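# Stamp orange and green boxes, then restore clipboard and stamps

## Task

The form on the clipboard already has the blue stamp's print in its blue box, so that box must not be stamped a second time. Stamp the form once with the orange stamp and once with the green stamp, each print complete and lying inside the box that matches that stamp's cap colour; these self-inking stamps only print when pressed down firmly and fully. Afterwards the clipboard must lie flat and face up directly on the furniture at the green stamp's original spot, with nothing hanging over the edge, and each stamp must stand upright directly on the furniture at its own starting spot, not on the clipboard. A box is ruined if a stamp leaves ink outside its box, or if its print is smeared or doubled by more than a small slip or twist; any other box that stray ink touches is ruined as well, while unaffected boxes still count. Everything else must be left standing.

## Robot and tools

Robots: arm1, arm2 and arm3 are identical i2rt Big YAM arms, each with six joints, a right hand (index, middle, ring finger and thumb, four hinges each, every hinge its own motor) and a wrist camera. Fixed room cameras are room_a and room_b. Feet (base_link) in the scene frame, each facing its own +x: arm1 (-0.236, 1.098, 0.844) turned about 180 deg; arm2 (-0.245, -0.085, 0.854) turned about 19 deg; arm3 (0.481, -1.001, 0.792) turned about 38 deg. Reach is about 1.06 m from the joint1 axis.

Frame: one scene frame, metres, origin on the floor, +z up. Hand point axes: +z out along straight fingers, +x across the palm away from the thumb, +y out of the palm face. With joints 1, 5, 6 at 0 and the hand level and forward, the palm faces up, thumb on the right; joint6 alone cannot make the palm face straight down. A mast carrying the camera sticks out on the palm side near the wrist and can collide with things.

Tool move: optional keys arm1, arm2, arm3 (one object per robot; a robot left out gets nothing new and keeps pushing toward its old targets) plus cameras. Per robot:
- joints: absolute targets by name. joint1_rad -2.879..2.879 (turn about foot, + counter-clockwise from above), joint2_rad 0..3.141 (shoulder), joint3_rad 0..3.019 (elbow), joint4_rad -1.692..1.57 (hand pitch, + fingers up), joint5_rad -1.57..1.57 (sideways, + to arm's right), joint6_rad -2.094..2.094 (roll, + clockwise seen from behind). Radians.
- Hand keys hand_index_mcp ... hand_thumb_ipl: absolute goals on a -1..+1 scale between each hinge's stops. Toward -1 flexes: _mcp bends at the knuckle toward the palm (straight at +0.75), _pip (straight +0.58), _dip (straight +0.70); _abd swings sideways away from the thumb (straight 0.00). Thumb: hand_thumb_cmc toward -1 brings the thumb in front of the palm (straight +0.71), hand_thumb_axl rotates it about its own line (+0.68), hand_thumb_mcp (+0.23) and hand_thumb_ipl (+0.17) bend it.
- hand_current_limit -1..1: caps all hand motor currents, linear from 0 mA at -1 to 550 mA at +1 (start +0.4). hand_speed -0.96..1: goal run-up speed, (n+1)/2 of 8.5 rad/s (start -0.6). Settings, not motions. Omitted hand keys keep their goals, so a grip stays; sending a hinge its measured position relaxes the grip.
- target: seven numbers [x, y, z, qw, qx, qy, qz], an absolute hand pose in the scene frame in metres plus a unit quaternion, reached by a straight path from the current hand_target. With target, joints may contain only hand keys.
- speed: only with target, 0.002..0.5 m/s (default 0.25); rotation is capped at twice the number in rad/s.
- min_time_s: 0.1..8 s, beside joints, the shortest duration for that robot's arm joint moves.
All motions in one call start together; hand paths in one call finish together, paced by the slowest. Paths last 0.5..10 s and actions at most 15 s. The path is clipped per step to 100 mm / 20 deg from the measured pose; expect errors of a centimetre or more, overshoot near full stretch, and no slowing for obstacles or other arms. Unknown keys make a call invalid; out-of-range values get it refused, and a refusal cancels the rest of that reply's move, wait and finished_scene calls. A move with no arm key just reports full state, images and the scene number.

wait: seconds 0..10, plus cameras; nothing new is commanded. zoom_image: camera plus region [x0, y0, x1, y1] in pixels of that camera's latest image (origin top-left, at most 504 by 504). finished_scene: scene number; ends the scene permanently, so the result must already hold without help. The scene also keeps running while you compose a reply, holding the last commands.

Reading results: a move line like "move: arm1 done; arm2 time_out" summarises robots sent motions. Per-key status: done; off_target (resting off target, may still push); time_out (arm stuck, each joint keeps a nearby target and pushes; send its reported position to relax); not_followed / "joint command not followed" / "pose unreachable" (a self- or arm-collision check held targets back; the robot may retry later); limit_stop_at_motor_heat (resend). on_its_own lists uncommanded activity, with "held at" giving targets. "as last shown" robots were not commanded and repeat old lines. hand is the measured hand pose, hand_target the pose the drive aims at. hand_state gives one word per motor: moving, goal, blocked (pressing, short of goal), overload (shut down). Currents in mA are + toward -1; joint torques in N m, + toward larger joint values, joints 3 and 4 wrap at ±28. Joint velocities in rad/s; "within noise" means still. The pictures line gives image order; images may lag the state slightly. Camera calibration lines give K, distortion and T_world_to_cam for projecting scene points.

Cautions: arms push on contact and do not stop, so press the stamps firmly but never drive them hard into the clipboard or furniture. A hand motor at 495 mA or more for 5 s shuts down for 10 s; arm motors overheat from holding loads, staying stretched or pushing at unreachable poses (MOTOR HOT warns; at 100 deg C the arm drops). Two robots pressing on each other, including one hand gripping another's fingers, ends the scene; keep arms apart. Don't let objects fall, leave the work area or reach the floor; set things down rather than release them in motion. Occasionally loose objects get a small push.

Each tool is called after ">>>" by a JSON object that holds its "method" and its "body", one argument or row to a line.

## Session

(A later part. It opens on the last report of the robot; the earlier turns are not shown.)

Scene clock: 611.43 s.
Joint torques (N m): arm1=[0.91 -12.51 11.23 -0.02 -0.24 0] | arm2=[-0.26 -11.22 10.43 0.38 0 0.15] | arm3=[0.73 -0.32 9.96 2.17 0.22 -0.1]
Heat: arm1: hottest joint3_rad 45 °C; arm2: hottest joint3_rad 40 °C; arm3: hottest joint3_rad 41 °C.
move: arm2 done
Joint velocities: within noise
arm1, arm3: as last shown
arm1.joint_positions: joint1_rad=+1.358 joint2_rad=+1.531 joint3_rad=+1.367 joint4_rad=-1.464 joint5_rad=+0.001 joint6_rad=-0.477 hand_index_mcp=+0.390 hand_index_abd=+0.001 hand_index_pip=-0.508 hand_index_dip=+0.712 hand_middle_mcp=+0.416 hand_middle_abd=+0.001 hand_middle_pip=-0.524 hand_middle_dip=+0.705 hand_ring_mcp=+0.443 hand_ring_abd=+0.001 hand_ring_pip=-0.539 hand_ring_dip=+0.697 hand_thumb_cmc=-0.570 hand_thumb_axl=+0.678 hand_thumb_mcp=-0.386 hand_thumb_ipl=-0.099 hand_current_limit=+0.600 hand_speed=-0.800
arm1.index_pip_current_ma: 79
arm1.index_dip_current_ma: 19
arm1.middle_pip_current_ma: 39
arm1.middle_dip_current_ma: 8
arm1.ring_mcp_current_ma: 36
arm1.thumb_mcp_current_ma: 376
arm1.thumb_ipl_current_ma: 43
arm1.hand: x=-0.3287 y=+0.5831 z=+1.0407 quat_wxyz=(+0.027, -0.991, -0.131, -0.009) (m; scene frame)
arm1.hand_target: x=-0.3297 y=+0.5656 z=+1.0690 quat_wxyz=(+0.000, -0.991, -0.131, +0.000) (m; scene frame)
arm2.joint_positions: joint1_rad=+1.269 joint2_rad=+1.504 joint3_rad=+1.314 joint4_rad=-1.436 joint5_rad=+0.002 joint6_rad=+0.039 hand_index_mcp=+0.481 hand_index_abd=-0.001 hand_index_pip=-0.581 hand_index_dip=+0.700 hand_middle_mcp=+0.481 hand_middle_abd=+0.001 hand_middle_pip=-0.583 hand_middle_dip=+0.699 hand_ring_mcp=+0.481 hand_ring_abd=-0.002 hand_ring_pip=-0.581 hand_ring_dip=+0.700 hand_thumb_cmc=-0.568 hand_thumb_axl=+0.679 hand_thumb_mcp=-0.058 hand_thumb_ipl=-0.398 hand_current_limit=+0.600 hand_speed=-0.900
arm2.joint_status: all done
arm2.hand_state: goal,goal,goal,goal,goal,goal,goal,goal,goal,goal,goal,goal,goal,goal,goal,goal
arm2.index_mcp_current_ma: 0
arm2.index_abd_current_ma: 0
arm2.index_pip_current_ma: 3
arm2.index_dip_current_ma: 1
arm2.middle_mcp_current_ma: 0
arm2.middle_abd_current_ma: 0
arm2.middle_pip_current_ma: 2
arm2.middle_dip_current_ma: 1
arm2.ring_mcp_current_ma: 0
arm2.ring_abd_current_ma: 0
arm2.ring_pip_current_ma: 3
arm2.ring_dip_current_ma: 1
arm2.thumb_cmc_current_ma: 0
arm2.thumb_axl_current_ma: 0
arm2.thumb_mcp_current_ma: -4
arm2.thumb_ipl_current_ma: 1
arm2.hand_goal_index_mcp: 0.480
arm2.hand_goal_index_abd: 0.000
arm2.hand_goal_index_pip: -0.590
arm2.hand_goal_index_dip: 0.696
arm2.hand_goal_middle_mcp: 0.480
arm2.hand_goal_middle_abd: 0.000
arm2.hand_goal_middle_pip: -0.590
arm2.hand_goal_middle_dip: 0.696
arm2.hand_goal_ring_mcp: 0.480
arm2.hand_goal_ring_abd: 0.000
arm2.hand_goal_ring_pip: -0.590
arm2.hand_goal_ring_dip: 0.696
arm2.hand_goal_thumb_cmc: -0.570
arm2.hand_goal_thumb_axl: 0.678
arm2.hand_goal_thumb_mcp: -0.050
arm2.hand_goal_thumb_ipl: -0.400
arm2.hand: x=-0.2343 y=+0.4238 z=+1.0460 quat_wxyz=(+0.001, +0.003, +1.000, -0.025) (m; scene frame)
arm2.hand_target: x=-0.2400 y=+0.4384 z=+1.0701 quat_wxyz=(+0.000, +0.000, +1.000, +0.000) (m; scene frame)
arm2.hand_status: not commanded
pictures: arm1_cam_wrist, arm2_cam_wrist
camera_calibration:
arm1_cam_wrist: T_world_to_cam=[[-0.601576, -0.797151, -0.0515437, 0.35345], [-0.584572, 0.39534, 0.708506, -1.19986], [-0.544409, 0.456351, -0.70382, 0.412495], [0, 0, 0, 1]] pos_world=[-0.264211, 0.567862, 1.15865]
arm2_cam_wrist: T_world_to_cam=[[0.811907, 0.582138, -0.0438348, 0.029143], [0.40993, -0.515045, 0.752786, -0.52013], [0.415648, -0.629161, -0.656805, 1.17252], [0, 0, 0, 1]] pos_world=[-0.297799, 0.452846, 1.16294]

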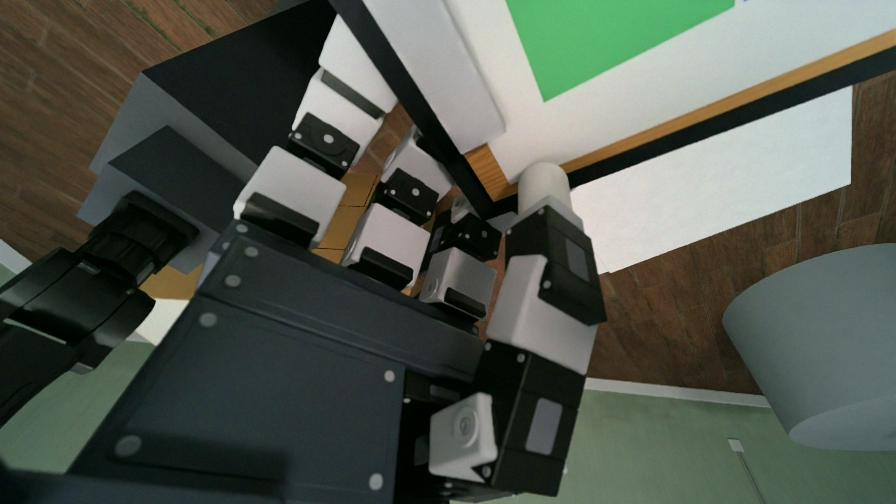

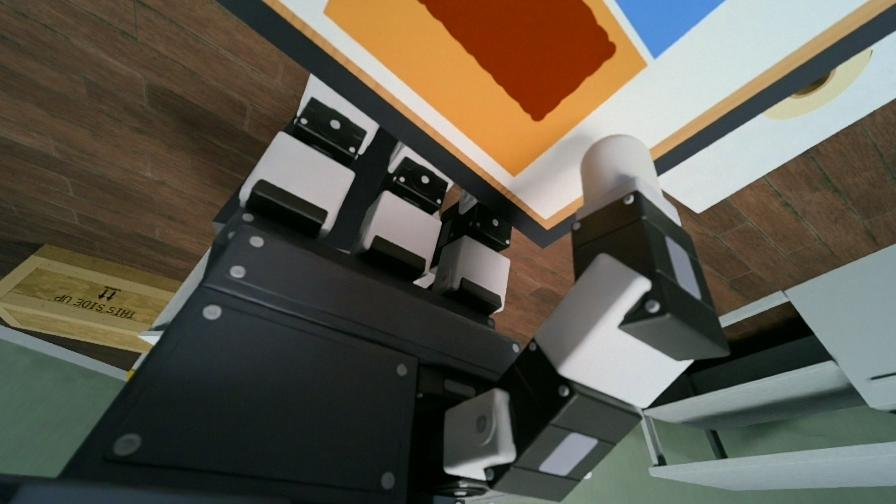

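>>> {"method": "move", "body": {
  "arm2": {"joints":{"hand_thumb_mcp":0.2,"hand_thumb_ipl":-0.6,"hand_index_mcp":0.62,"hand_middle_mcp":0.62,"hand_ring_mcp":0.62,"hand_speed":-0.7}}
}}

>>> {"method": "move", "body": {
  "arm2": {"target":[-0.24,0.425,1.057,0.0,0.0,1.0,0.0],"speed":0.05},
  "cameras": ["arm1_cam_wrist","arm2_cam_wrist","room_a"]
}}

>>> {"method": "zoom_image", "body": {
  "camera": "room_a",
  "region": [450, 140, 570, 250]
}}

Scene clock: 614.63 s.
Joint torques (N m): arm1=[0.91 -12.63 11.23 -0.03 -0.25 0] | arm2=[-0.26 -11.16 10.3 0.32 0.01 0.14] | arm3=[1.2 -0.09 9.91 2.47 0.19 -0.07]
Heat: arm1: hottest joint3_rad 45 °C; arm2: hottest joint3_rad 40 °C; arm3: hottest joint3_rad 41 °C.
move: arm2 done
Joint velocities: arm1=[-0.015 -0.044 0.002 0.002 0.022 -0.007] | arm2=[within noise] | arm3=[within noise]
arm1: as last shown
arm1.hand: x=-0.3288 y=+0.5831 z=+1.0407 quat_wxyz=(+0.027, -0.991, -0.131, -0.009) (m; scene frame)
arm1.hand_target: x=-0.3297 y=+0.5656 z=+1.0690 quat_wxyz=(+0.000, -0.991, -0.130, +0.000) (m; scene frame)
arm2.joint_positions: joint1_rad=+1.269 joint2_rad=+1.504 joint3_rad=+1.316 joint4_rad=-1.436 joint5_rad=+0.002 joint6_rad=+0.039 hand_index_mcp=+0.620 hand_index_abd=-0.001 hand_index_pip=-0.582 hand_index_dip=+0.700 hand_middle_mcp=+0.620 hand_middle_abd=+0.001 hand_middle_pip=-0.583 hand_middle_dip=+0.699 hand_ring_mcp=+0.620 hand_ring_abd=-0.002 hand_ring_pip=-0.581 hand_ring_dip=+0.700 hand_thumb_cmc=-0.568 hand_thumb_axl=+0.679 hand_thumb_mcp=+0.192 hand_thumb_ipl=-0.598 hand_current_limit=+0.600 hand_speed=-0.700
arm2.joint_status: all done
arm2.hand_state: goal,goal,goal,goal,goal,goal,goal,goal,goal,goal,goal,goal,goal,goal,goal,goal
arm2.index_mcp_current_ma: 0
arm2.index_abd_current_ma: 0
arm2.index_pip_current_ma: 3
arm2.index_dip_current_ma: 1
arm2.middle_mcp_current_ma: 0
arm2.middle_abd_current_ma: 0
arm2.middle_pip_current_ma: 2
arm2.middle_dip_current_ma: 1
arm2.ring_mcp_current_ma: 0
arm2.ring_abd_current_ma: 0
arm2.ring_pip_current_ma: 3
arm2.ring_dip_current_ma: 1
arm2.thumb_cmc_current_ma: 0
arm2.thumb_axl_current_ma: 0
arm2.thumb_mcp_current_ma: -5
arm2.thumb_ipl_current_ma: 1
arm2.hand_goal_index_mcp: 0.620
arm2.hand_goal_index_abd: 0.000
arm2.hand_goal_index_pip: -0.590
arm2.hand_goal_index_dip: 0.696
arm2.hand_goal_middle_mcp: 0.620
arm2.hand_goal_middle_abd: 0.000
arm2.hand_goal_middle_pip: -0.590
arm2.hand_goal_middle_dip: 0.696
arm2.hand_goal_ring_mcp: 0.620
arm2.hand_goal_ring_abd: 0.000
arm2.hand_goal_ring_pip: -0.590
arm2.hand_goal_ring_dip: 0.696
arm2.hand_goal_thumb_cmc: -0.570
arm2.hand_goal_thumb_axl: 0.678
arm2.hand_goal_thumb_mcp: 0.200
arm2.hand_goal_thumb_ipl: -0.600
arm2.hand: x=-0.2343 y=+0.4243 z=+1.0467 quat_wxyz=(+0.001, +0.003, +1.000, -0.024) (m; scene frame)
arm2.hand_target: x=-0.2400 y=+0.4384 z=+1.0700 quat_wxyz=(+0.000, +0.000, +1.000, +0.000) (m; scene frame)
arm2.hand_status: not commanded
arm3.joint_positions: joint1_rad=+2.290 joint2_rad=+0.632 joint3_rad=+1.361 joint4_rad=-1.266 joint5_rad=+0.116 joint6_rad=+0.997 hand_index_mcp=+0.756 hand_index_abd=+0.000 hand_index_pip=+0.577 hand_index_dip=+0.696 hand_middle_mcp=+0.757 hand_middle_abd=+0.000 hand_middle_pip=+0.577 hand_middle_dip=+0.696 hand_ring_mcp=+0.757 hand_ring_abd=+0.000 hand_ring_pip=+0.577 hand_ring_dip=+0.696 hand_thumb_cmc=+0.716 hand_thumb_axl=+0.677 hand_thumb_mcp=+0.226 hand_thumb_ipl=+0.168 hand_current_limit=+0.400 hand_speed=-0.600
arm3.joint_status: not commanded
arm3.hand_state: goal,goal,goal,goal,goal,goal,goal,goal,goal,goal,goal,goal,goal,goal,goal,goal
arm3.index_mcp_current_ma: 0
arm3.index_abd_current_ma: 0
arm3.index_pip_current_ma: 0
arm3.index_dip_current_ma: 0
arm3.middle_mcp_current_ma: 1
arm3.middle_abd_current_ma: 0
arm3.middle_pip_current_ma: 0
arm3.middle_dip_current_ma: 0
arm3.ring_mcp_current_ma: 1
arm3.ring_abd_current_ma: 0
arm3.ring_pip_current_ma: 0
arm3.ring_dip_current_ma: 0
arm3.thumb_cmc_current_ma: 0
arm3.thumb_axl_current_ma: 0
arm3.thumb_mcp_current_ma: 0
arm3.thumb_ipl_current_ma: 0
arm3.hand_goal_index_mcp: 0.754
arm3.hand_goal_index_abd: 0.000
arm3.hand_goal_index_pip: 0.576
arm3.hand_goal_index_dip: 0.696
arm3.hand_goal_middle_mcp: 0.754
arm3.hand_goal_middle_abd: 0.000
arm3.hand_goal_middle_pip: 0.576
arm3.hand_goal_middle_dip: 0.696
arm3.hand_goal_ring_mcp: 0.754
arm3.hand_goal_ring_abd: 0.000
arm3.hand_goal_ring_pip: 0.576
arm3.hand_goal_ring_dip: 0.696
arm3.hand_goal_thumb_cmc: 0.714
arm3.hand_goal_thumb_axl: 0.678
arm3.hand_goal_thumb_mcp: 0.226
arm3.hand_goal_thumb_ipl: 0.168
arm3.hand: x=+0.2443 y=-0.8522 z=+1.3572 quat_wxyz=(-0.439, -0.142, +0.857, +0.228) (m; scene frame)
arm3.hand_target: x=+0.2459 y=-0.8548 z=+1.3669 quat_wxyz=(-0.449, -0.144, +0.852, +0.230) (m; scene frame)
arm3.hand_status: not commanded
pictures: none

Scene clock: 615.67 s.
Joint torques (N m): arm1=[0.97 -12.57 11.25 -0.02 -0.24 0] | arm2=[-0.32 -12.16 6.71 1.22 0.03 0.16] | arm3=[0.85 -0.44 10 2.52 0.2 -0.13]
Heat: arm1: hottest joint3_rad 45 °C; arm2: hottest joint3_rad 40 °C; arm3: hottest joint3_rad 41 °C.
move: arm2 off_target
Joint velocities: within noise
arm1, arm3: as last shown
arm2.joint_positions: joint1_rad=+1.269 joint2_rad=+1.489 joint3_rad=+1.299 joint4_rad=-1.418 joint5_rad=+0.002 joint6_rad=+0.039 hand_index_mcp=+0.620 hand_index_abd=-0.001 hand_index_pip=-0.582 hand_index_dip=+0.700 hand_middle_mcp=+0.620 hand_middle_abd=+0.001 hand_middle_pip=-0.583 hand_middle_dip=+0.699 hand_ring_mcp=+0.620 hand_ring_abd=-0.002 hand_ring_pip=-0.581 hand_ring_dip=+0.700 hand_thumb_cmc=-0.568 hand_thumb_axl=+0.679 hand_thumb_mcp=+0.192 hand_thumb_ipl=-0.598 hand_current_limit=+0.600 hand_speed=-0.700
arm2.joint_status: not commanded
arm2.hand_state: goal,goal,goal,goal,goal,goal,goal,goal,goal,goal,goal,goal,goal,goal,goal,goal
arm2.index_mcp_current_ma: 0
arm2.index_abd_current_ma: 0
arm2.index_pip_current_ma: 3
arm2.index_dip_current_ma: 1
arm2.middle_mcp_current_ma: 0
arm2.middle_abd_current_ma: 0
arm2.middle_pip_current_ma: 2
arm2.middle_dip_current_ma: 1
arm2.ring_mcp_current_ma: 0
arm2.ring_abd_current_ma: 0
arm2.ring_pip_current_ma: 3
arm2.ring_dip_current_ma: 1
arm2.thumb_cmc_current_ma: 0
arm2.thumb_axl_current_ma: 0
arm2.thumb_mcp_current_ma: -5
arm2.thumb_ipl_current_ma: 1
arm2.hand_goal_index_mcp: 0.620
arm2.hand_goal_index_abd: 0.000
arm2.hand_goal_index_pip: -0.590
arm2.hand_goal_index_dip: 0.696
arm2.hand_goal_middle_mcp: 0.620
arm2.hand_goal_middle_abd: 0.000
arm2.hand_goal_middle_pip: -0.590
arm2.hand_goal_middle_dip: 0.696
arm2.hand_goal_ring_mcp: 0.620
arm2.hand_goal_ring_abd: 0.000
arm2.hand_goal_ring_pip: -0.590
arm2.hand_goal_ring_dip: 0.696
arm2.hand_goal_thumb_cmc: -0.570
arm2.hand_goal_thumb_axl: 0.678
arm2.hand_goal_thumb_mcp: 0.200
arm2.hand_goal_thumb_ipl: -0.600
arm2.hand: x=-0.2342 y=+0.4226 z=+1.0477 quat_wxyz=(+0.000, +0.003, +1.000, -0.016) (m; scene frame)
arm2.hand_target: x=-0.2399 y=+0.4248 z=+1.0570 quat_wxyz=(+0.000, +0.000, +1.000, +0.000) (m; scene frame)
arm2.hand_status: off_target (0.011 m and 1.8 deg from the pose sent, 0.012 m and 2.8 deg at the start)
pictures: arm1_cam_wrist, arm2_cam_wrist, room_a
camera_calibration:
arm1_cam_wrist: T_world_to_cam=[[-0.601859, -0.79694, -0.0514983, 0.353143], [-0.584393, 0.395555, 0.708534, -1.20002], [-0.544289, 0.456533, -0.703795, 0.41234], [0, 0, 0, 1]] pos_world=[-0.264311, 0.567863, 1.15865]
arm2_cam_wrist: T_world_to_cam=[[0.81189, 0.582824, -0.0339098, 0.0192046], [0.41037, -0.528414, 0.74322, -0.506298], [0.415248, -0.617328, -0.668188, 1.17972], [0, 0, 0, 1]] pos_world=[-0.297699, 0.449546, 1.16521]

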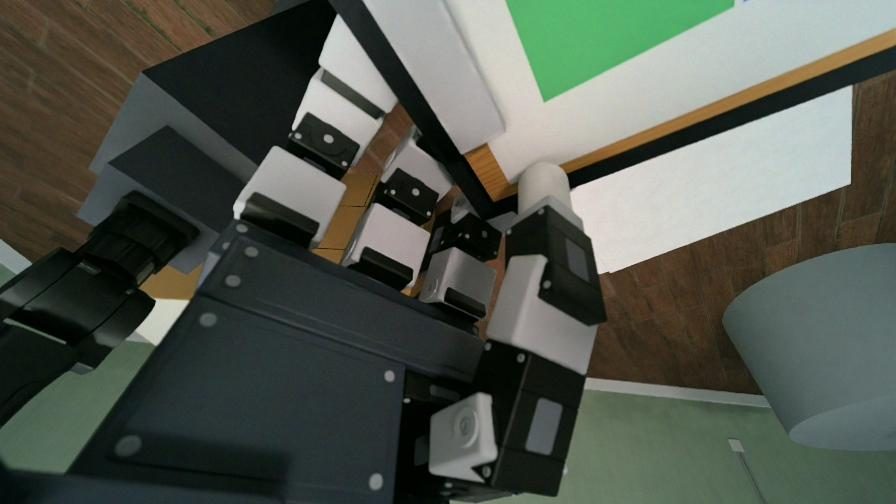

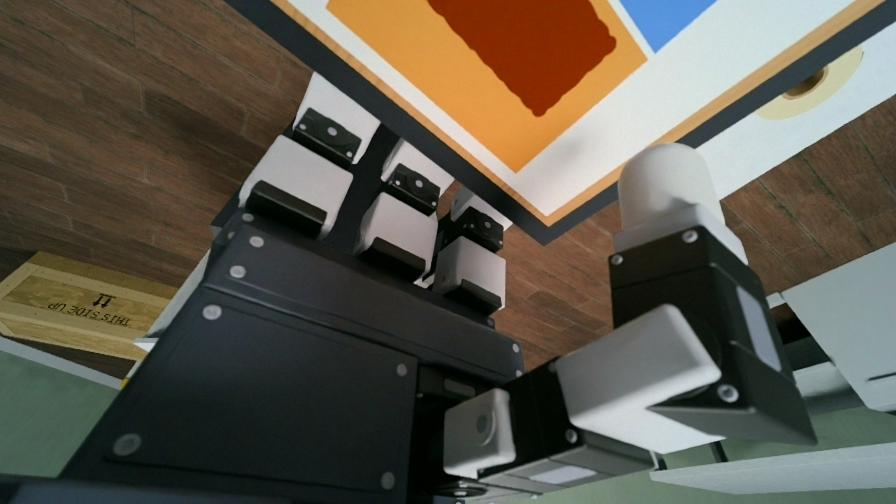

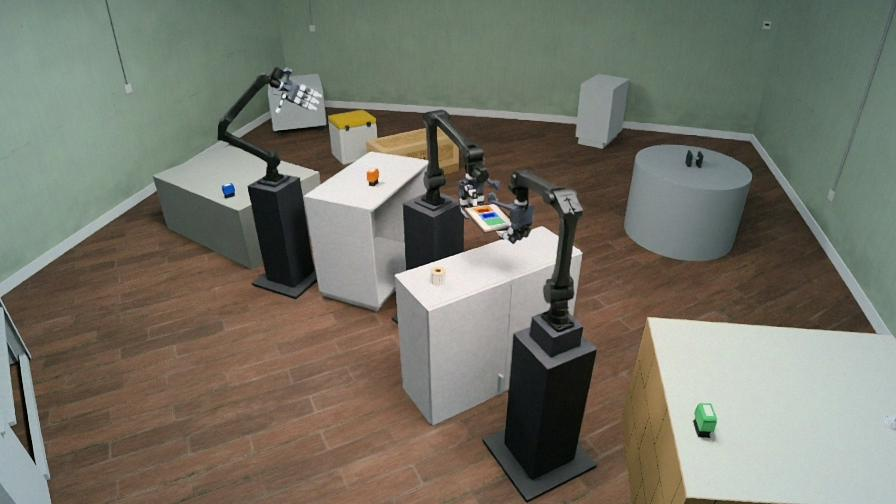

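Scaled by 4.200 from the camera's 896x504 image, which has a finer 1280x720 frame.

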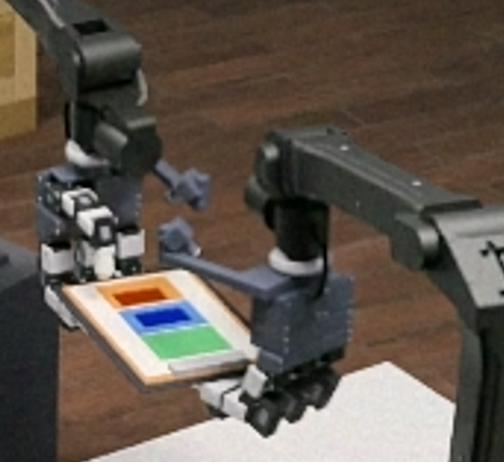

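>>> {"method": "move", "body": {
  "arm2": {"target":[-0.24,0.28,1.04,0.0,0.0,1.0,0.0],"speed":0.08},
  "cameras": ["arm1_cam_wrist","arm2_cam_wrist","room_a"]
}}

>>> {"method": "zoom_image", "body": {
  "camera": "room_a",
  "region": [430, 140, 570, 260]
}}

Scene clock: 619.47 s.
Joint torques (N m): arm1=[0.91 -12.63 11.28 -0.02 -0.25 0] | arm2=[-0.26 -5.42 6.76 0.4 0.02 0.19] | arm3=[0.38 0.09 10.03 2.66 0.27 -0.13]
Heat: arm1: hottest joint3_rad 46 °C; arm2: hottest joint3_rad 40 °C; arm3: hottest joint3_rad 41 °C.
move: arm2 done
Joint velocities: within noise
arm1, arm3: as last shown
arm2.joint_positions: joint1_rad=+1.292 joint2_rad=+1.102 joint3_rad=+0.918 joint4_rad=-1.398 joint5_rad=+0.002 joint6_rad=+0.058 hand_index_mcp=+0.620 hand_index_abd=-0.001 hand_index_pip=-0.582 hand_index_dip=+0.700 hand_middle_mcp=+0.620 hand_middle_abd=+0.001 hand_middle_pip=-0.583 hand_middle_dip=+0.699 hand_ring_mcp=+0.620 hand_ring_abd=-0.002 hand_ring_pip=-0.581 hand_ring_dip=+0.700 hand_thumb_cmc=-0.568 hand_thumb_axl=+0.679 hand_thumb_mcp=+0.192 hand_thumb_ipl=-0.598 hand_current_limit=+0.600 hand_speed=-0.700
arm2.joint_status: not commanded
arm2.hand_state: goal,goal,goal,goal,goal,goal,goal,goal,goal,goal,goal,goal,goal,goal,goal,goal
arm2.index_mcp_current_ma: 0
arm2.index_abd_current_ma: 0
arm2.index_pip_current_ma: 3
arm2.index_dip_current_ma: 1
arm2.middle_mcp_current_ma: 0
arm2.middle_abd_current_ma: 0
arm2.middle_pip_current_ma: 2
arm2.middle_dip_current_ma: 1
arm2.ring_mcp_current_ma: 0
arm2.ring_abd_current_ma: 0
arm2.ring_pip_current_ma: 3
arm2.ring_dip_current_ma: 1
arm2.thumb_cmc_current_ma: 0
arm2.thumb_axl_current_ma: 0
arm2.thumb_mcp_current_ma: -5
arm2.thumb_ipl_current_ma: 0
arm2.hand_goal_index_mcp: 0.620
arm2.hand_goal_index_abd: 0.000
arm2.hand_goal_index_pip: -0.590
arm2.hand_goal_index_dip: 0.696
arm2.hand_goal_middle_mcp: 0.620
arm2.hand_goal_middle_abd: 0.000
arm2.hand_goal_middle_pip: -0.590
arm2.hand_goal_middle_dip: 0.696
arm2.hand_goal_ring_mcp: 0.620
arm2.hand_goal_ring_abd: 0.000
arm2.hand_goal_ring_pip: -0.590
arm2.hand_goal_ring_dip: 0.696
arm2.hand_goal_thumb_cmc: -0.570
arm2.hand_goal_thumb_axl: 0.678
arm2.hand_goal_thumb_mcp: 0.200
arm2.hand_goal_thumb_ipl: -0.600
arm2.hand: x=-0.2363 y=+0.2820 z=+1.0368 quat_wxyz=(+0.000, +0.001, +1.000, -0.003) (m; scene frame)
arm2.hand_target: x=-0.2399 y=+0.2801 z=+1.0400 quat_wxyz=(+0.000, +0.000, +1.000, +0.000) (m; scene frame)
arm2.hand_status: done (0.005 m and 0.4 deg from the pose sent, 0.143 m and 1.8 deg at the start)
pictures: arm1_cam_wrist, arm2_cam_wrist, room_a
camera_calibration:
arm1_cam_wrist: T_world_to_cam=[[-0.601859, -0.79694, -0.0514983, 0.353143], [-0.584393, 0.395555, 0.708534, -1.20002], [-0.544289, 0.456533, -0.703795, 0.41234], [0, 0, 0, 1]] pos_world=[-0.264311, 0.567863, 1.15865]
arm2_cam_wrist: T_world_to_cam=[[0.809883, 0.586269, -0.0194343, 0.0860558], [0.412669, -0.545897, 0.729178, -0.551623], [0.416885, -0.598569, -0.684048, 1.09799], [0, 0, 0, 1]] pos_world=[-0.299794, 0.305643, 1.15498]

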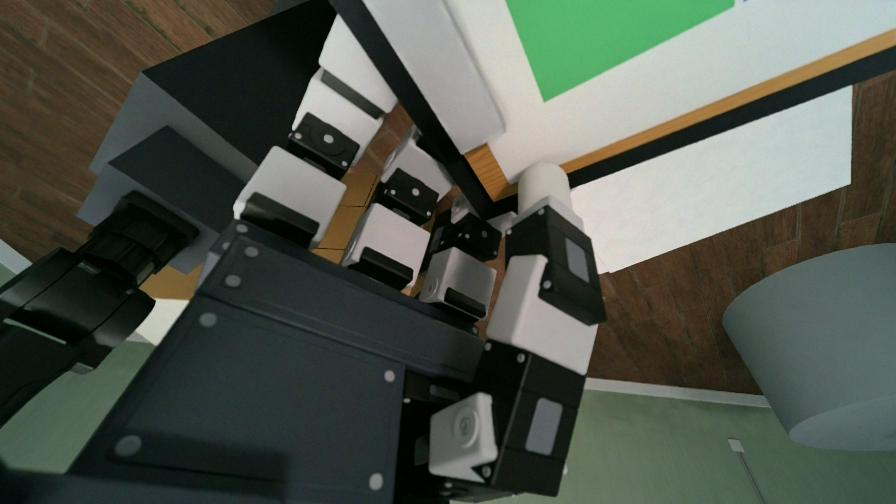

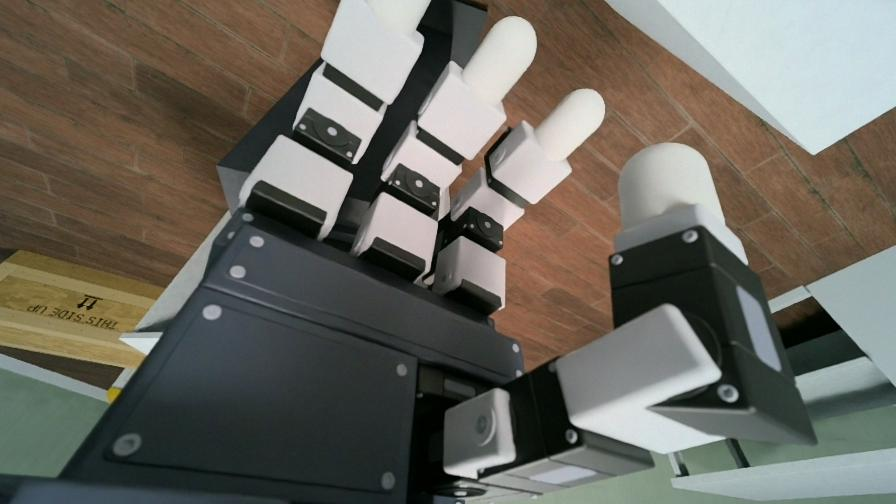

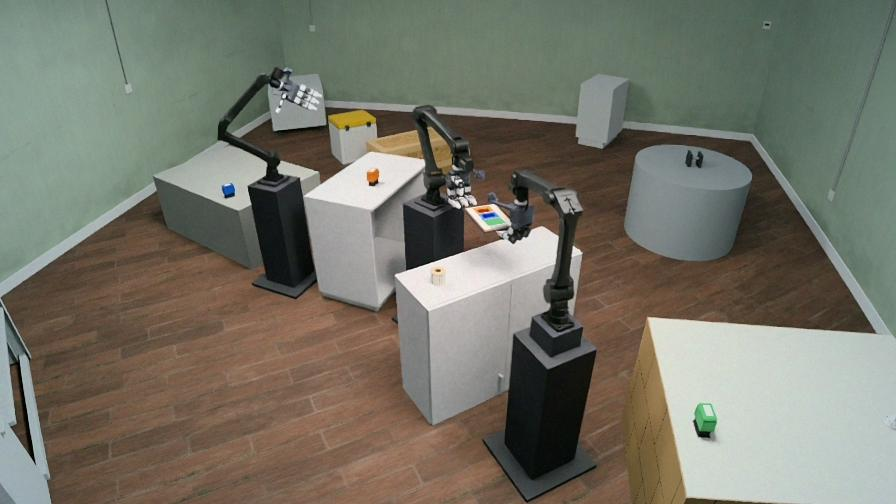

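Scaled by 3.600 from the camera's 896x504 image, which has a finer 1280x720 frame.

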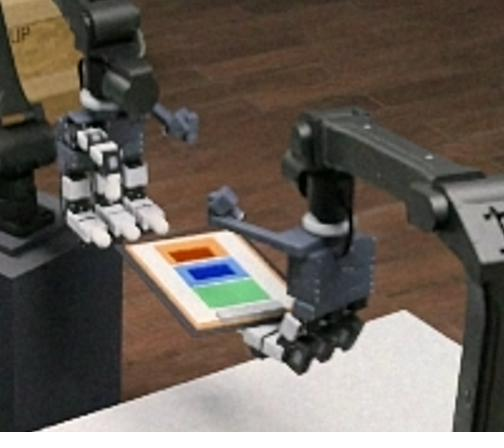

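>>> {"method": "zoom_image", "body": {
  "camera": "arm1_cam_wrist",
  "region": [320, 0, 896, 252]
}}

Region (320, 0, 896, 252) is 576x252 pixels. A region can be at most 504 by 504 pixels.

>>> {"method": "zoom_image", "body": {
  "camera": "arm1_cam_wrist",
  "region": [320, 0, 620, 250]
}}

>>> {"method": "zoom_image", "body": {
  "camera": "arm1_cam_wrist",
  "region": [596, 0, 896, 250]
}}

Scaled by 1.680 from the camera's 896x504 image, which has a finer 1280x720 frame.

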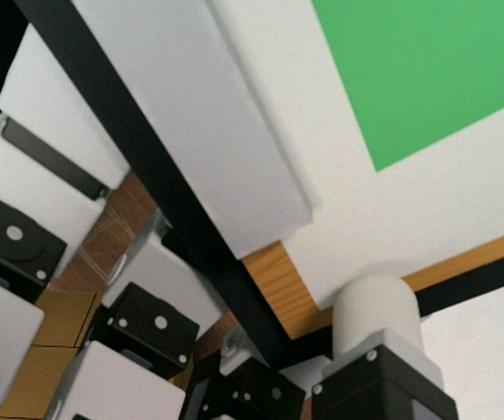

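Scaled by 1.680 from the camera's 896x504 image, which has a finer 1280x720 frame.

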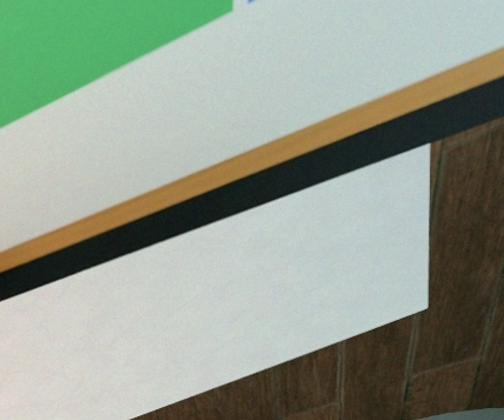

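>>> {"method": "move", "body": {
  "arm1": {"joints":{"joint1_rad":-0.92,"joint6_rad":-0.63},"min_time_s":7},
  "arm2": {"joints":{"joint1_rad":0.3},"min_time_s":4},
  "cameras": ["arm1_cam_wrist","room_a"]
}}

Scene clock: 655.33 s.
Joint torques (N m): arm1=[0.62 -12.51 11.22 -0.06 -0.39 -0.21] | arm2=[-1.85 -5.48 6.82 0.39 0.04 0.19] | arm3=[0.21 -0.26 9.99 2.37 0.19 -0.11]
Heat: arm1: hottest joint3_rad 47 °C; arm2: hottest joint3_rad 39 °C; arm3: hottest joint3_rad 41 °C.
move: arm1 done; arm2 done
Joint velocities: within noise
arm1.joint_positions: joint1_rad=-0.921 joint2_rad=+1.531 joint3_rad=+1.367 joint4_rad=-1.464 joint5_rad=+0.003 joint6_rad=-0.620 hand_index_mcp=+0.390 hand_index_abd=+0.001 hand_index_pip=-0.508 hand_index_dip=+0.712 hand_middle_mcp=+0.416 hand_middle_abd=+0.001 hand_middle_pip=-0.524 hand_middle_dip=+0.705 hand_ring_mcp=+0.443 hand_ring_abd=+0.001 hand_ring_pip=-0.539 hand_ring_dip=+0.697 hand_thumb_cmc=-0.570 hand_thumb_axl=+0.678 hand_thumb_mcp=-0.386 hand_thumb_ipl=-0.099 hand_current_limit=+0.600 hand_speed=-0.800
arm1.joint_status: all done
arm1.hand_state: blocked,goal,blocked,goal,blocked,goal,blocked,goal,blocked,goal,goal,goal,goal,goal,blocked,blocked
arm1.index_mcp_current_ma: 351
arm1.index_abd_current_ma: 0
arm1.index_pip_current_ma: 79
arm1.index_dip_current_ma: 19
arm1.middle_mcp_current_ma: 246
arm1.middle_abd_current_ma: 0
arm1.middle_pip_current_ma: 39
arm1.middle_dip_current_ma: 8
arm1.ring_mcp_current_ma: 35
arm1.ring_abd_current_ma: 0
arm1.ring_pip_current_ma: 11
arm1.ring_dip_current_ma: 1
arm1.thumb_cmc_current_ma: 0
arm1.thumb_axl_current_ma: 0
arm1.thumb_mcp_current_ma: 371
arm1.thumb_ipl_current_ma: 44
arm1.hand_goal_index_mcp: 0.280
arm1.hand_goal_index_abd: 0.000
arm1.hand_goal_index_pip: -0.550
arm1.hand_goal_index_dip: 0.696
arm1.hand_goal_middle_mcp: 0.330
arm1.hand_goal_middle_abd: 0.000
arm1.hand_goal_middle_pip: -0.550
arm1.hand_goal_middle_dip: 0.696
arm1.hand_goal_ring_mcp: 0.420
arm1.hand_goal_ring_abd: 0.000
arm1.hand_goal_ring_pip: -0.550
arm1.hand_goal_ring_dip: 0.696
arm1.hand_goal_thumb_cmc: -0.570
arm1.hand_goal_thumb_axl: 0.678
arm1.hand_goal_thumb_mcp: -0.480
arm1.hand_goal_thumb_ipl: -0.120
arm1.hand: x=-0.5733 y=+1.4940 z=+1.0410 quat_wxyz=(+0.002, -0.592, +0.805, -0.029) (m; scene frame)
arm1.hand_target: x=-0.5851 y=+1.5062 z=+1.0693 quat_wxyz=(-0.001, -0.597, +0.802, +0.001) (m; scene frame)
arm1.hand_status: not commanded
arm2.joint_positions: joint1_rad=+0.311 joint2_rad=+1.102 joint3_rad=+0.918 joint4_rad=-1.398 joint5_rad=+0.002 joint6_rad=+0.059 hand_index_mcp=+0.620 hand_index_abd=-0.001 hand_index_pip=-0.582 hand_index_dip=+0.700 hand_middle_mcp=+0.620 hand_middle_abd=+0.001 hand_middle_pip=-0.583 hand_middle_dip=+0.699 hand_ring_mcp=+0.620 hand_ring_abd=-0.002 hand_ring_pip=-0.581 hand_ring_dip=+0.700 hand_thumb_cmc=-0.568 hand_thumb_axl=+0.679 hand_thumb_mcp=+0.192 hand_thumb_ipl=-0.598 hand_current_limit=+0.600 hand_speed=-0.700
arm2.joint_status: all done
arm2.hand_state: goal,goal,goal,goal,goal,goal,goal,goal,goal,goal,goal,goal,goal,goal,goal,goal
arm2.index_mcp_current_ma: 0
arm2.index_abd_current_ma: 0
arm2.index_pip_current_ma: 3
arm2.index_dip_current_ma: 1
arm2.middle_mcp_current_ma: 0
arm2.middle_abd_current_ma: 0
arm2.middle_pip_current_ma: 2
arm2.middle_dip_current_ma: 1
arm2.ring_mcp_current_ma: 0
arm2.ring_abd_current_ma: 0
arm2.ring_pip_current_ma: 3
arm2.ring_dip_current_ma: 1
arm2.thumb_cmc_current_ma: 0
arm2.thumb_axl_current_ma: 0
arm2.thumb_mcp_current_ma: -5
arm2.thumb_ipl_current_ma: 0
arm2.hand_goal_index_mcp: 0.620
arm2.hand_goal_index_abd: 0.000
arm2.hand_goal_index_pip: -0.590
arm2.hand_goal_index_dip: 0.696
arm2.hand_goal_middle_mcp: 0.620
arm2.hand_goal_middle_abd: 0.000
arm2.hand_goal_middle_pip: -0.590
arm2.hand_goal_middle_dip: 0.696
arm2.hand_goal_ring_mcp: 0.620
arm2.hand_goal_ring_abd: 0.000
arm2.hand_goal_ring_pip: -0.590
arm2.hand_goal_ring_dip: 0.696
arm2.hand_goal_thumb_cmc: -0.570
arm2.hand_goal_thumb_axl: 0.678
arm2.hand_goal_thumb_mcp: 0.200
arm2.hand_goal_thumb_ipl: -0.600
arm2.hand: x=+0.0664 y=+0.1118 z=+1.0350 quat_wxyz=(-0.004, +0.473, +0.881, -0.004) (m; scene frame)
arm2.hand_target: x=+0.0674 y=+0.1067 z=+1.0381 quat_wxyz=(-0.003, +0.481, +0.877, -0.001) (m; scene frame)
arm2.hand_status: not commanded
arm3: as last shown
pictures: arm1_cam_wrist, room_a
camera_calibration:
arm1_cam_wrist: T_world_to_cam=[[-0.350564, 0.934984, -0.053949, -1.50897], [0.650802, 0.284627, 0.703878, -0.824767], [0.67347, 0.211644, -0.708269, 0.932269], [0, 0, 0, 1]] pos_world=[-0.620087, 1.4483, 1.15943]

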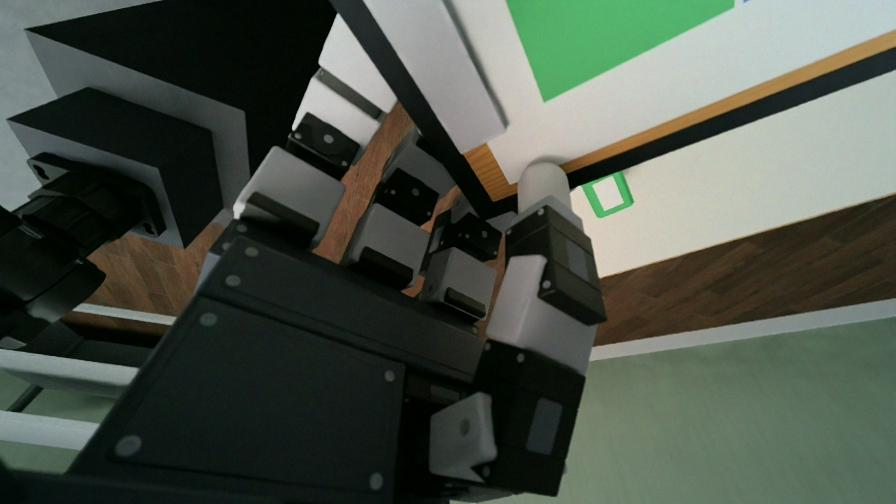

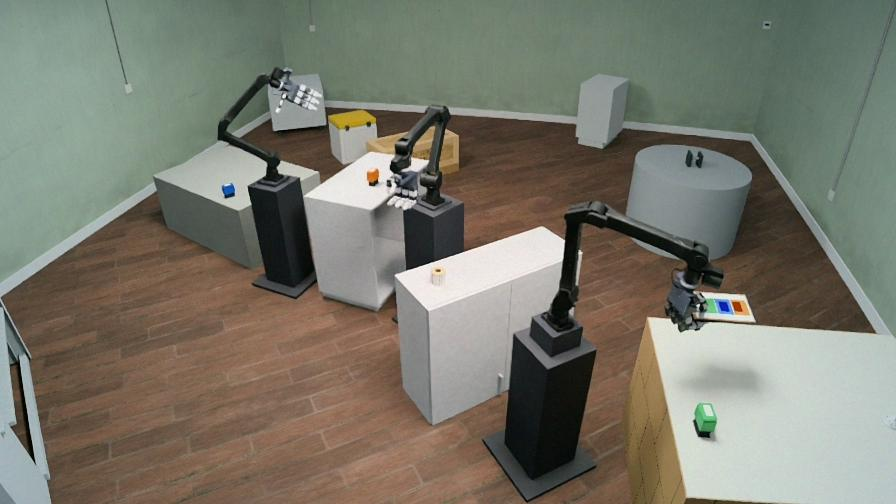

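>>> {"method": "zoom_image", "body": {
  "camera": "room_a",
  "region": [620, 220, 780, 450]
}}

Scaled by 2.191 from the camera's 896x504 image, which has a finer 1280x720 frame.

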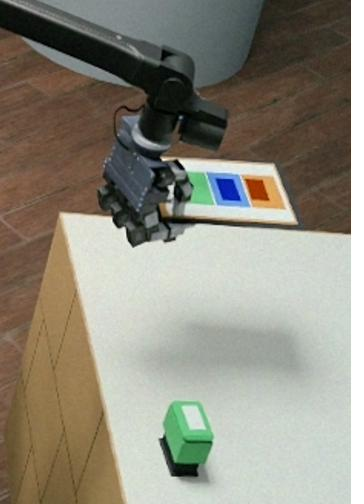

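>>> {"method": "move", "body": {
  "arm1": {"target":[-0.4913,1.3908,0.90,0.0337,-0.5938,0.8026,-0.0456],"speed":0.12},
  "cameras": ["arm1_cam_wrist","room_a"]
}}

>>> {"method": "zoom_image", "body": {
  "camera": "room_a",
  "region": [580, 220, 780, 450]
}}

Scene clock: 661.03 s.
Joint torques (N m): arm1=[1.14 -10.58 5.74 0.47 -0.18 0] | arm2=[-1.85 -5.6 6.8 0.42 0.04 0.18] | arm3=[0.97 1.14 10.11 2.4 0.24 -0.14]
Heat: arm1: hottest joint3_rad 47 °C; arm2: hottest joint3_rad 39 °C; arm3: hottest joint3_rad 41 °C.
move: arm1 off_target
Joint velocities: within noise
arm1.joint_positions: joint1_rad=-0.905 joint2_rad=+1.378 joint3_rad=+0.789 joint4_rad=-1.117 joint5_rad=+0.066 joint6_rad=-0.605 hand_index_mcp=+0.390 hand_index_abd=+0.001 hand_index_pip=-0.506 hand_index_dip=+0.712 hand_middle_mcp=+0.415 hand_middle_abd=+0.001 hand_middle_pip=-0.523 hand_middle_dip=+0.705 hand_ring_mcp=+0.440 hand_ring_abd=+0.001 hand_ring_pip=-0.539 hand_ring_dip=+0.697 hand_thumb_cmc=-0.570 hand_thumb_axl=+0.678 hand_thumb_mcp=-0.394 hand_thumb_ipl=-0.099 hand_current_limit=+0.600 hand_speed=-0.800
arm1.joint_status: not commanded
arm1.hand_state: blocked,goal,blocked,goal,blocked,goal,blocked,goal,goal,goal,goal,goal,goal,goal,blocked,blocked
arm1.index_mcp_current_ma: 351
arm1.index_abd_current_ma: 0
arm1.index_pip_current_ma: 85
arm1.index_dip_current_ma: 20
arm1.middle_mcp_current_ma: 239
arm1.middle_abd_current_ma: 0
arm1.middle_pip_current_ma: 41
arm1.middle_dip_current_ma: 8
arm1.ring_mcp_current_ma: 29
arm1.ring_abd_current_ma: 0
arm1.ring_pip_current_ma: 11
arm1.ring_dip_current_ma: 1
arm1.thumb_cmc_current_ma: 0
arm1.thumb_axl_current_ma: 0
arm1.thumb_mcp_current_ma: 327
arm1.thumb_ipl_current_ma: 44
arm1.hand_goal_index_mcp: 0.280
arm1.hand_goal_index_abd: 0.000
arm1.hand_goal_index_pip: -0.550
arm1.hand_goal_index_dip: 0.696
arm1.hand_goal_middle_mcp: 0.330
arm1.hand_goal_middle_abd: 0.000
arm1.hand_goal_middle_pip: -0.550
arm1.hand_goal_middle_dip: 0.696
arm1.hand_goal_ring_mcp: 0.420
arm1.hand_goal_ring_abd: 0.000
arm1.hand_goal_ring_pip: -0.550
arm1.hand_goal_ring_dip: 0.696
arm1.hand_goal_thumb_cmc: -0.570
arm1.hand_goal_thumb_axl: 0.678
arm1.hand_goal_thumb_mcp: -0.480
arm1.hand_goal_thumb_ipl: -0.120
arm1.hand: x=-0.4854 y=+1.3878 z=+0.8891 quat_wxyz=(+0.034, -0.593, +0.802, -0.066) (m; scene frame)
arm1.hand_target: x=-0.4912 y=+1.3906 z=+0.8999 quat_wxyz=(+0.034, -0.594, +0.803, -0.046) (m; scene frame)
arm1.hand_status: off_target (0.013 m and 2.4 deg from the pose sent, 0.193 m and 4.2 deg at the start)
arm2, arm3: as last shown
pictures: arm1_cam_wrist, room_a
camera_calibration:
arm1_cam_wrist: T_world_to_cam=[[-0.349861, 0.93052, -0.108301, -1.33212], [0.577454, 0.305244, 0.757214, -0.856501], [0.737661, 0.202381, -0.644125, 0.774996], [0, 0, 0, 1]] pos_world=[-0.543153, 1.34416, 1.00348]

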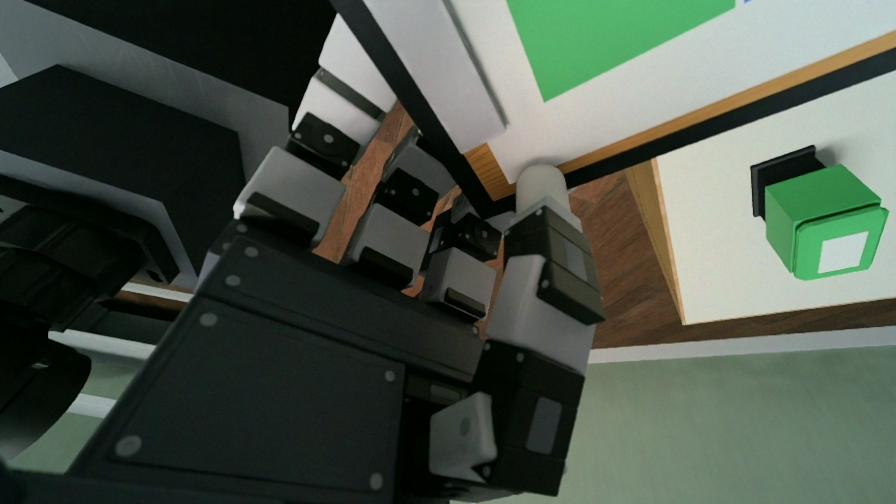

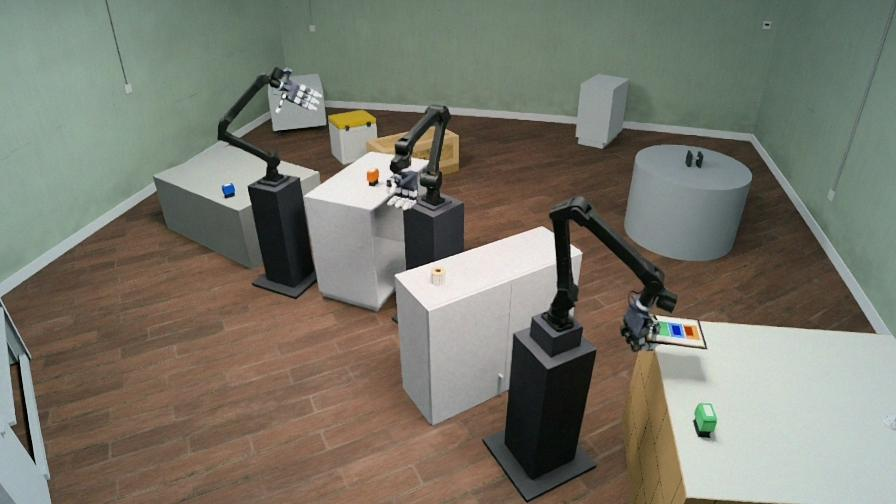

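Scaled by 2.191 from the camera's 896x504 image, which has a finer 1280x720 frame.

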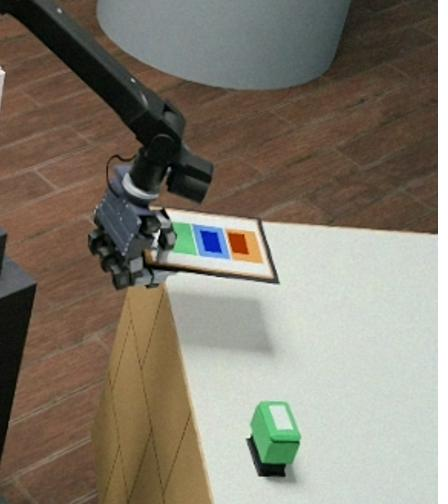

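>>> {"method": "move", "body": {
  "arm1": {"target":[-0.5008,1.3978,0.78,0.0337,-0.5938,0.8026,-0.0456],"speed":0.08},
  "cameras": ["arm1_cam_wrist","room_a"]
}}

>>> {"method": "zoom_image", "body": {
  "camera": "room_a",
  "region": [580, 270, 780, 450]
}}

Scene clock: 671.37 s.
Joint torques (N m): arm1=[1.26 -10.11 3.89 0.54 -0.2 0.01] | arm2=[-2.08 -5.48 6.78 0.39 0.05 0.19] | arm3=[0.73 0.5 9.99 2.35 0.23 -0.14]
Heat: arm1: hottest joint3_rad 45 °C; arm2: hottest joint3_rad 38 °C; arm3: hottest joint3_rad 41 °C.
move: arm1 done
Joint velocities: within noise
arm1.joint_positions: joint1_rad=-0.896 joint2_rad=+1.649 joint3_rad=+0.697 joint4_rad=-0.728 joint5_rad=+0.066 joint6_rad=-0.597 hand_index_mcp=+0.390 hand_index_abd=+0.001 hand_index_pip=-0.506 hand_index_dip=+0.712 hand_middle_mcp=+0.415 hand_middle_abd=+0.001 hand_middle_pip=-0.523 hand_middle_dip=+0.705 hand_ring_mcp=+0.440 hand_ring_abd=+0.001 hand_ring_pip=-0.539 hand_ring_dip=+0.697 hand_thumb_cmc=-0.570 hand_thumb_axl=+0.678 hand_thumb_mcp=-0.394 hand_thumb_ipl=-0.099 hand_current_limit=+0.600 hand_speed=-0.800
arm1.joint_status: not commanded
arm1.hand_state: blocked,goal,blocked,goal,blocked,goal,blocked,goal,goal,goal,goal,goal,goal,goal,blocked,blocked
arm1.index_mcp_current_ma: 351
arm1.index_abd_current_ma: 0
arm1.index_pip_current_ma: 85
arm1.index_dip_current_ma: 20
arm1.middle_mcp_current_ma: 239
arm1.middle_abd_current_ma: 0
arm1.middle_pip_current_ma: 41
arm1.middle_dip_current_ma: 8
arm1.ring_mcp_current_ma: 29
arm1.ring_abd_current_ma: 0
arm1.ring_pip_current_ma: 11
arm1.ring_dip_current_ma: 1
arm1.thumb_cmc_current_ma: 0
arm1.thumb_axl_current_ma: 0
arm1.thumb_mcp_current_ma: 327
arm1.thumb_ipl_current_ma: 44
arm1.hand_goal_index_mcp: 0.280
arm1.hand_goal_index_abd: 0.000
arm1.hand_goal_index_pip: -0.550
arm1.hand_goal_index_dip: 0.696
arm1.hand_goal_middle_mcp: 0.330
arm1.hand_goal_middle_abd: 0.000
arm1.hand_goal_middle_pip: -0.550
arm1.hand_goal_middle_dip: 0.696
arm1.hand_goal_ring_mcp: 0.420
arm1.hand_goal_ring_abd: 0.000
arm1.hand_goal_ring_pip: -0.550
arm1.hand_goal_ring_dip: 0.696
arm1.hand_goal_thumb_cmc: -0.570
arm1.hand_goal_thumb_axl: 0.678
arm1.hand_goal_thumb_mcp: -0.480
arm1.hand_goal_thumb_ipl: -0.120
arm1.hand: x=-0.4963 y=+1.3970 z=+0.7789 quat_wxyz=(+0.035, -0.594, +0.802, -0.053) (m; scene frame)
arm1.hand_target: x=-0.5008 y=+1.3977 z=+0.7800 quat_wxyz=(+0.034, -0.594, +0.803, -0.046) (m; scene frame)
arm1.hand_status: done (0.005 m and 0.9 deg from the pose sent, 0.111 m and 2.3 deg at the start)
arm2, arm3: as last shown
pictures: arm1_cam_wrist, room_a
camera_calibration:
arm1_cam_wrist: T_world_to_cam=[[-0.351743, 0.932418, -0.0829095, -1.37974], [0.589127, 0.289327, 0.754466, -0.739344], [0.727466, 0.216534, -0.651081, 0.690821], [0, 0, 0, 1]] pos_world=[-0.552293, 1.35082, 0.893197]

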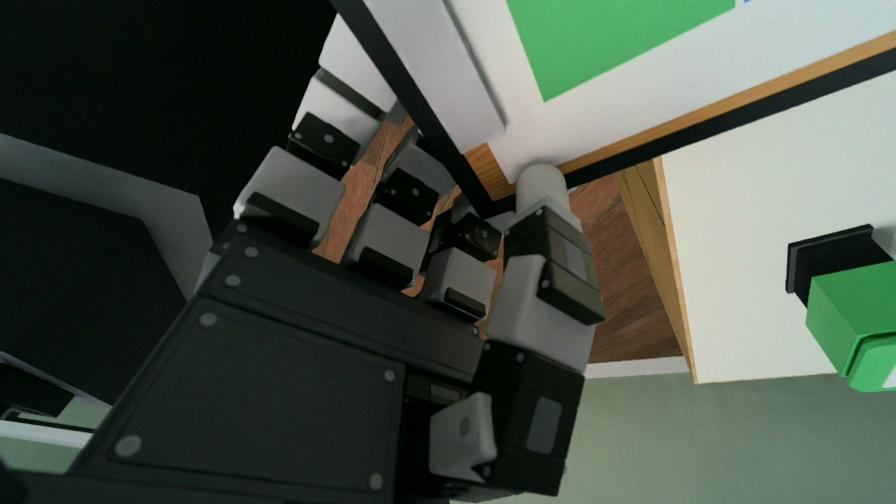

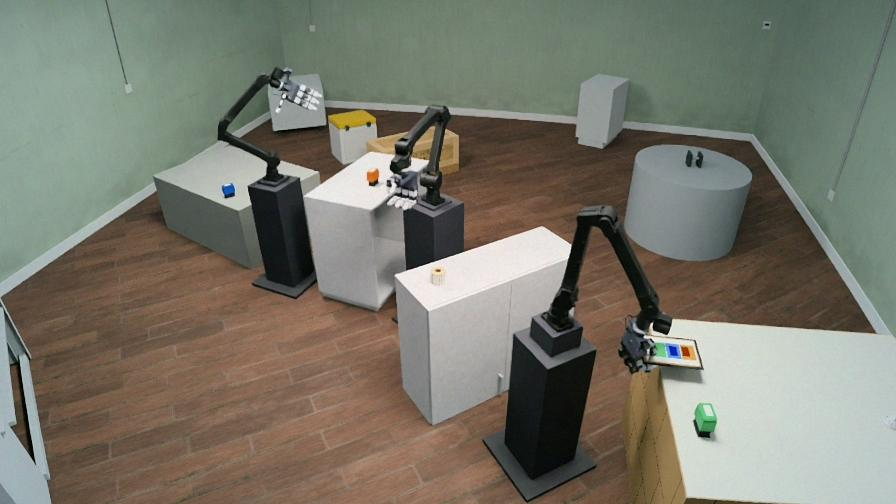

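Scaled by 2.520 from the camera's 896x504 image, which has a finer 1280x720 frame.

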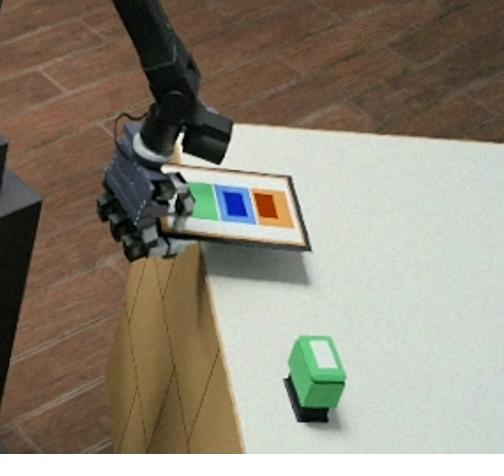

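>>> {"method": "move", "body": {
  "arm1": {"target":[-0.5008,1.3978,0.735,0.0337,-0.5938,0.8026,-0.0456],"speed":0.06},
  "cameras": ["room_a"]
}}

>>> {"method": "zoom_image", "body": {
  "camera": "room_a",
  "region": [600, 300, 730, 410]
}}

Scene clock: 676.07 s.
Joint torques (N m): arm1=[1.08 -10.7 2.95 0.55 -0.21 0.01] | arm2=[-1.96 -5.6 6.79 0.39 0.04 0.2] | arm3=[1.38 0.09 10.26 2.35 0.2 -0.12]
Heat: arm1: hottest joint3_rad 45 °C; arm2: hottest joint3_rad 38 °C; arm3: hottest joint3_rad 41 °C.
move: arm1 done
Joint velocities: within noise
arm1.joint_positions: joint1_rad=-0.896 joint2_rad=+1.779 joint3_rad=+0.683 joint4_rad=-0.581 joint5_rad=+0.066 joint6_rad=-0.597 hand_index_mcp=+0.390 hand_index_abd=+0.001 hand_index_pip=-0.506 hand_index_dip=+0.712 hand_middle_mcp=+0.415 hand_middle_abd=+0.001 hand_middle_pip=-0.523 hand_middle_dip=+0.705 hand_ring_mcp=+0.440 hand_ring_abd=+0.001 hand_ring_pip=-0.539 hand_ring_dip=+0.697 hand_thumb_cmc=-0.570 hand_thumb_axl=+0.678 hand_thumb_mcp=-0.394 hand_thumb_ipl=-0.099 hand_current_limit=+0.600 hand_speed=-0.800
arm1.joint_status: not commanded
arm1.hand_state: blocked,goal,blocked,goal,blocked,goal,blocked,goal,goal,goal,goal,goal,goal,goal,blocked,blocked
arm1.index_mcp_current_ma: 351
arm1.index_abd_current_ma: 0
arm1.index_pip_current_ma: 85
arm1.index_dip_current_ma: 20
arm1.middle_mcp_current_ma: 239
arm1.middle_abd_current_ma: 0
arm1.middle_pip_current_ma: 41
arm1.middle_dip_current_ma: 8
arm1.ring_mcp_current_ma: 29
arm1.ring_abd_current_ma: 0
arm1.ring_pip_current_ma: 11
arm1.ring_dip_current_ma: 1
arm1.thumb_cmc_current_ma: 0
arm1.thumb_axl_current_ma: 0
arm1.thumb_mcp_current_ma: 327
arm1.thumb_ipl_current_ma: 44
arm1.hand_goal_index_mcp: 0.280
arm1.hand_goal_index_abd: 0.000
arm1.hand_goal_index_pip: -0.550
arm1.hand_goal_index_dip: 0.696
arm1.hand_goal_middle_mcp: 0.330
arm1.hand_goal_middle_abd: 0.000
arm1.hand_goal_middle_pip: -0.550
arm1.hand_goal_middle_dip: 0.696
arm1.hand_goal_ring_mcp: 0.420
arm1.hand_goal_ring_abd: 0.000
arm1.hand_goal_ring_pip: -0.550
arm1.hand_goal_ring_dip: 0.696
arm1.hand_goal_thumb_cmc: -0.570
arm1.hand_goal_thumb_axl: 0.678
arm1.hand_goal_thumb_mcp: -0.480
arm1.hand_goal_thumb_ipl: -0.120
arm1.hand: x=-0.4970 y=+1.3978 z=+0.7346 quat_wxyz=(+0.035, -0.594, +0.802, -0.052) (m; scene frame)
arm1.hand_target: x=-0.5009 y=+1.3978 z=+0.7350 quat_wxyz=(+0.034, -0.594, +0.803, -0.046) (m; scene frame)
arm1.hand_status: done (0.004 m and 0.7 deg from the pose sent, 0.044 m and 0.8 deg at the start)
arm2, arm3: as last shown
pictures: room_a

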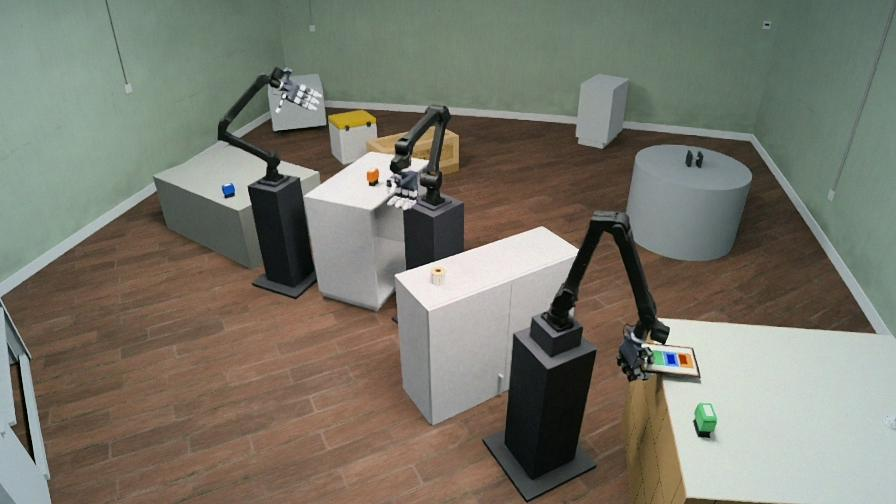

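Scaled by 3.877 from the camera's 896x504 image, which has a finer 1280x720 frame.

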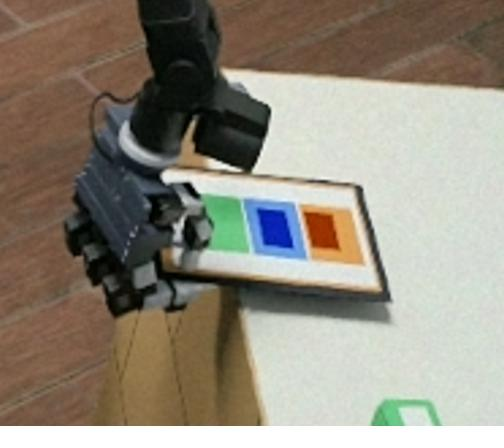

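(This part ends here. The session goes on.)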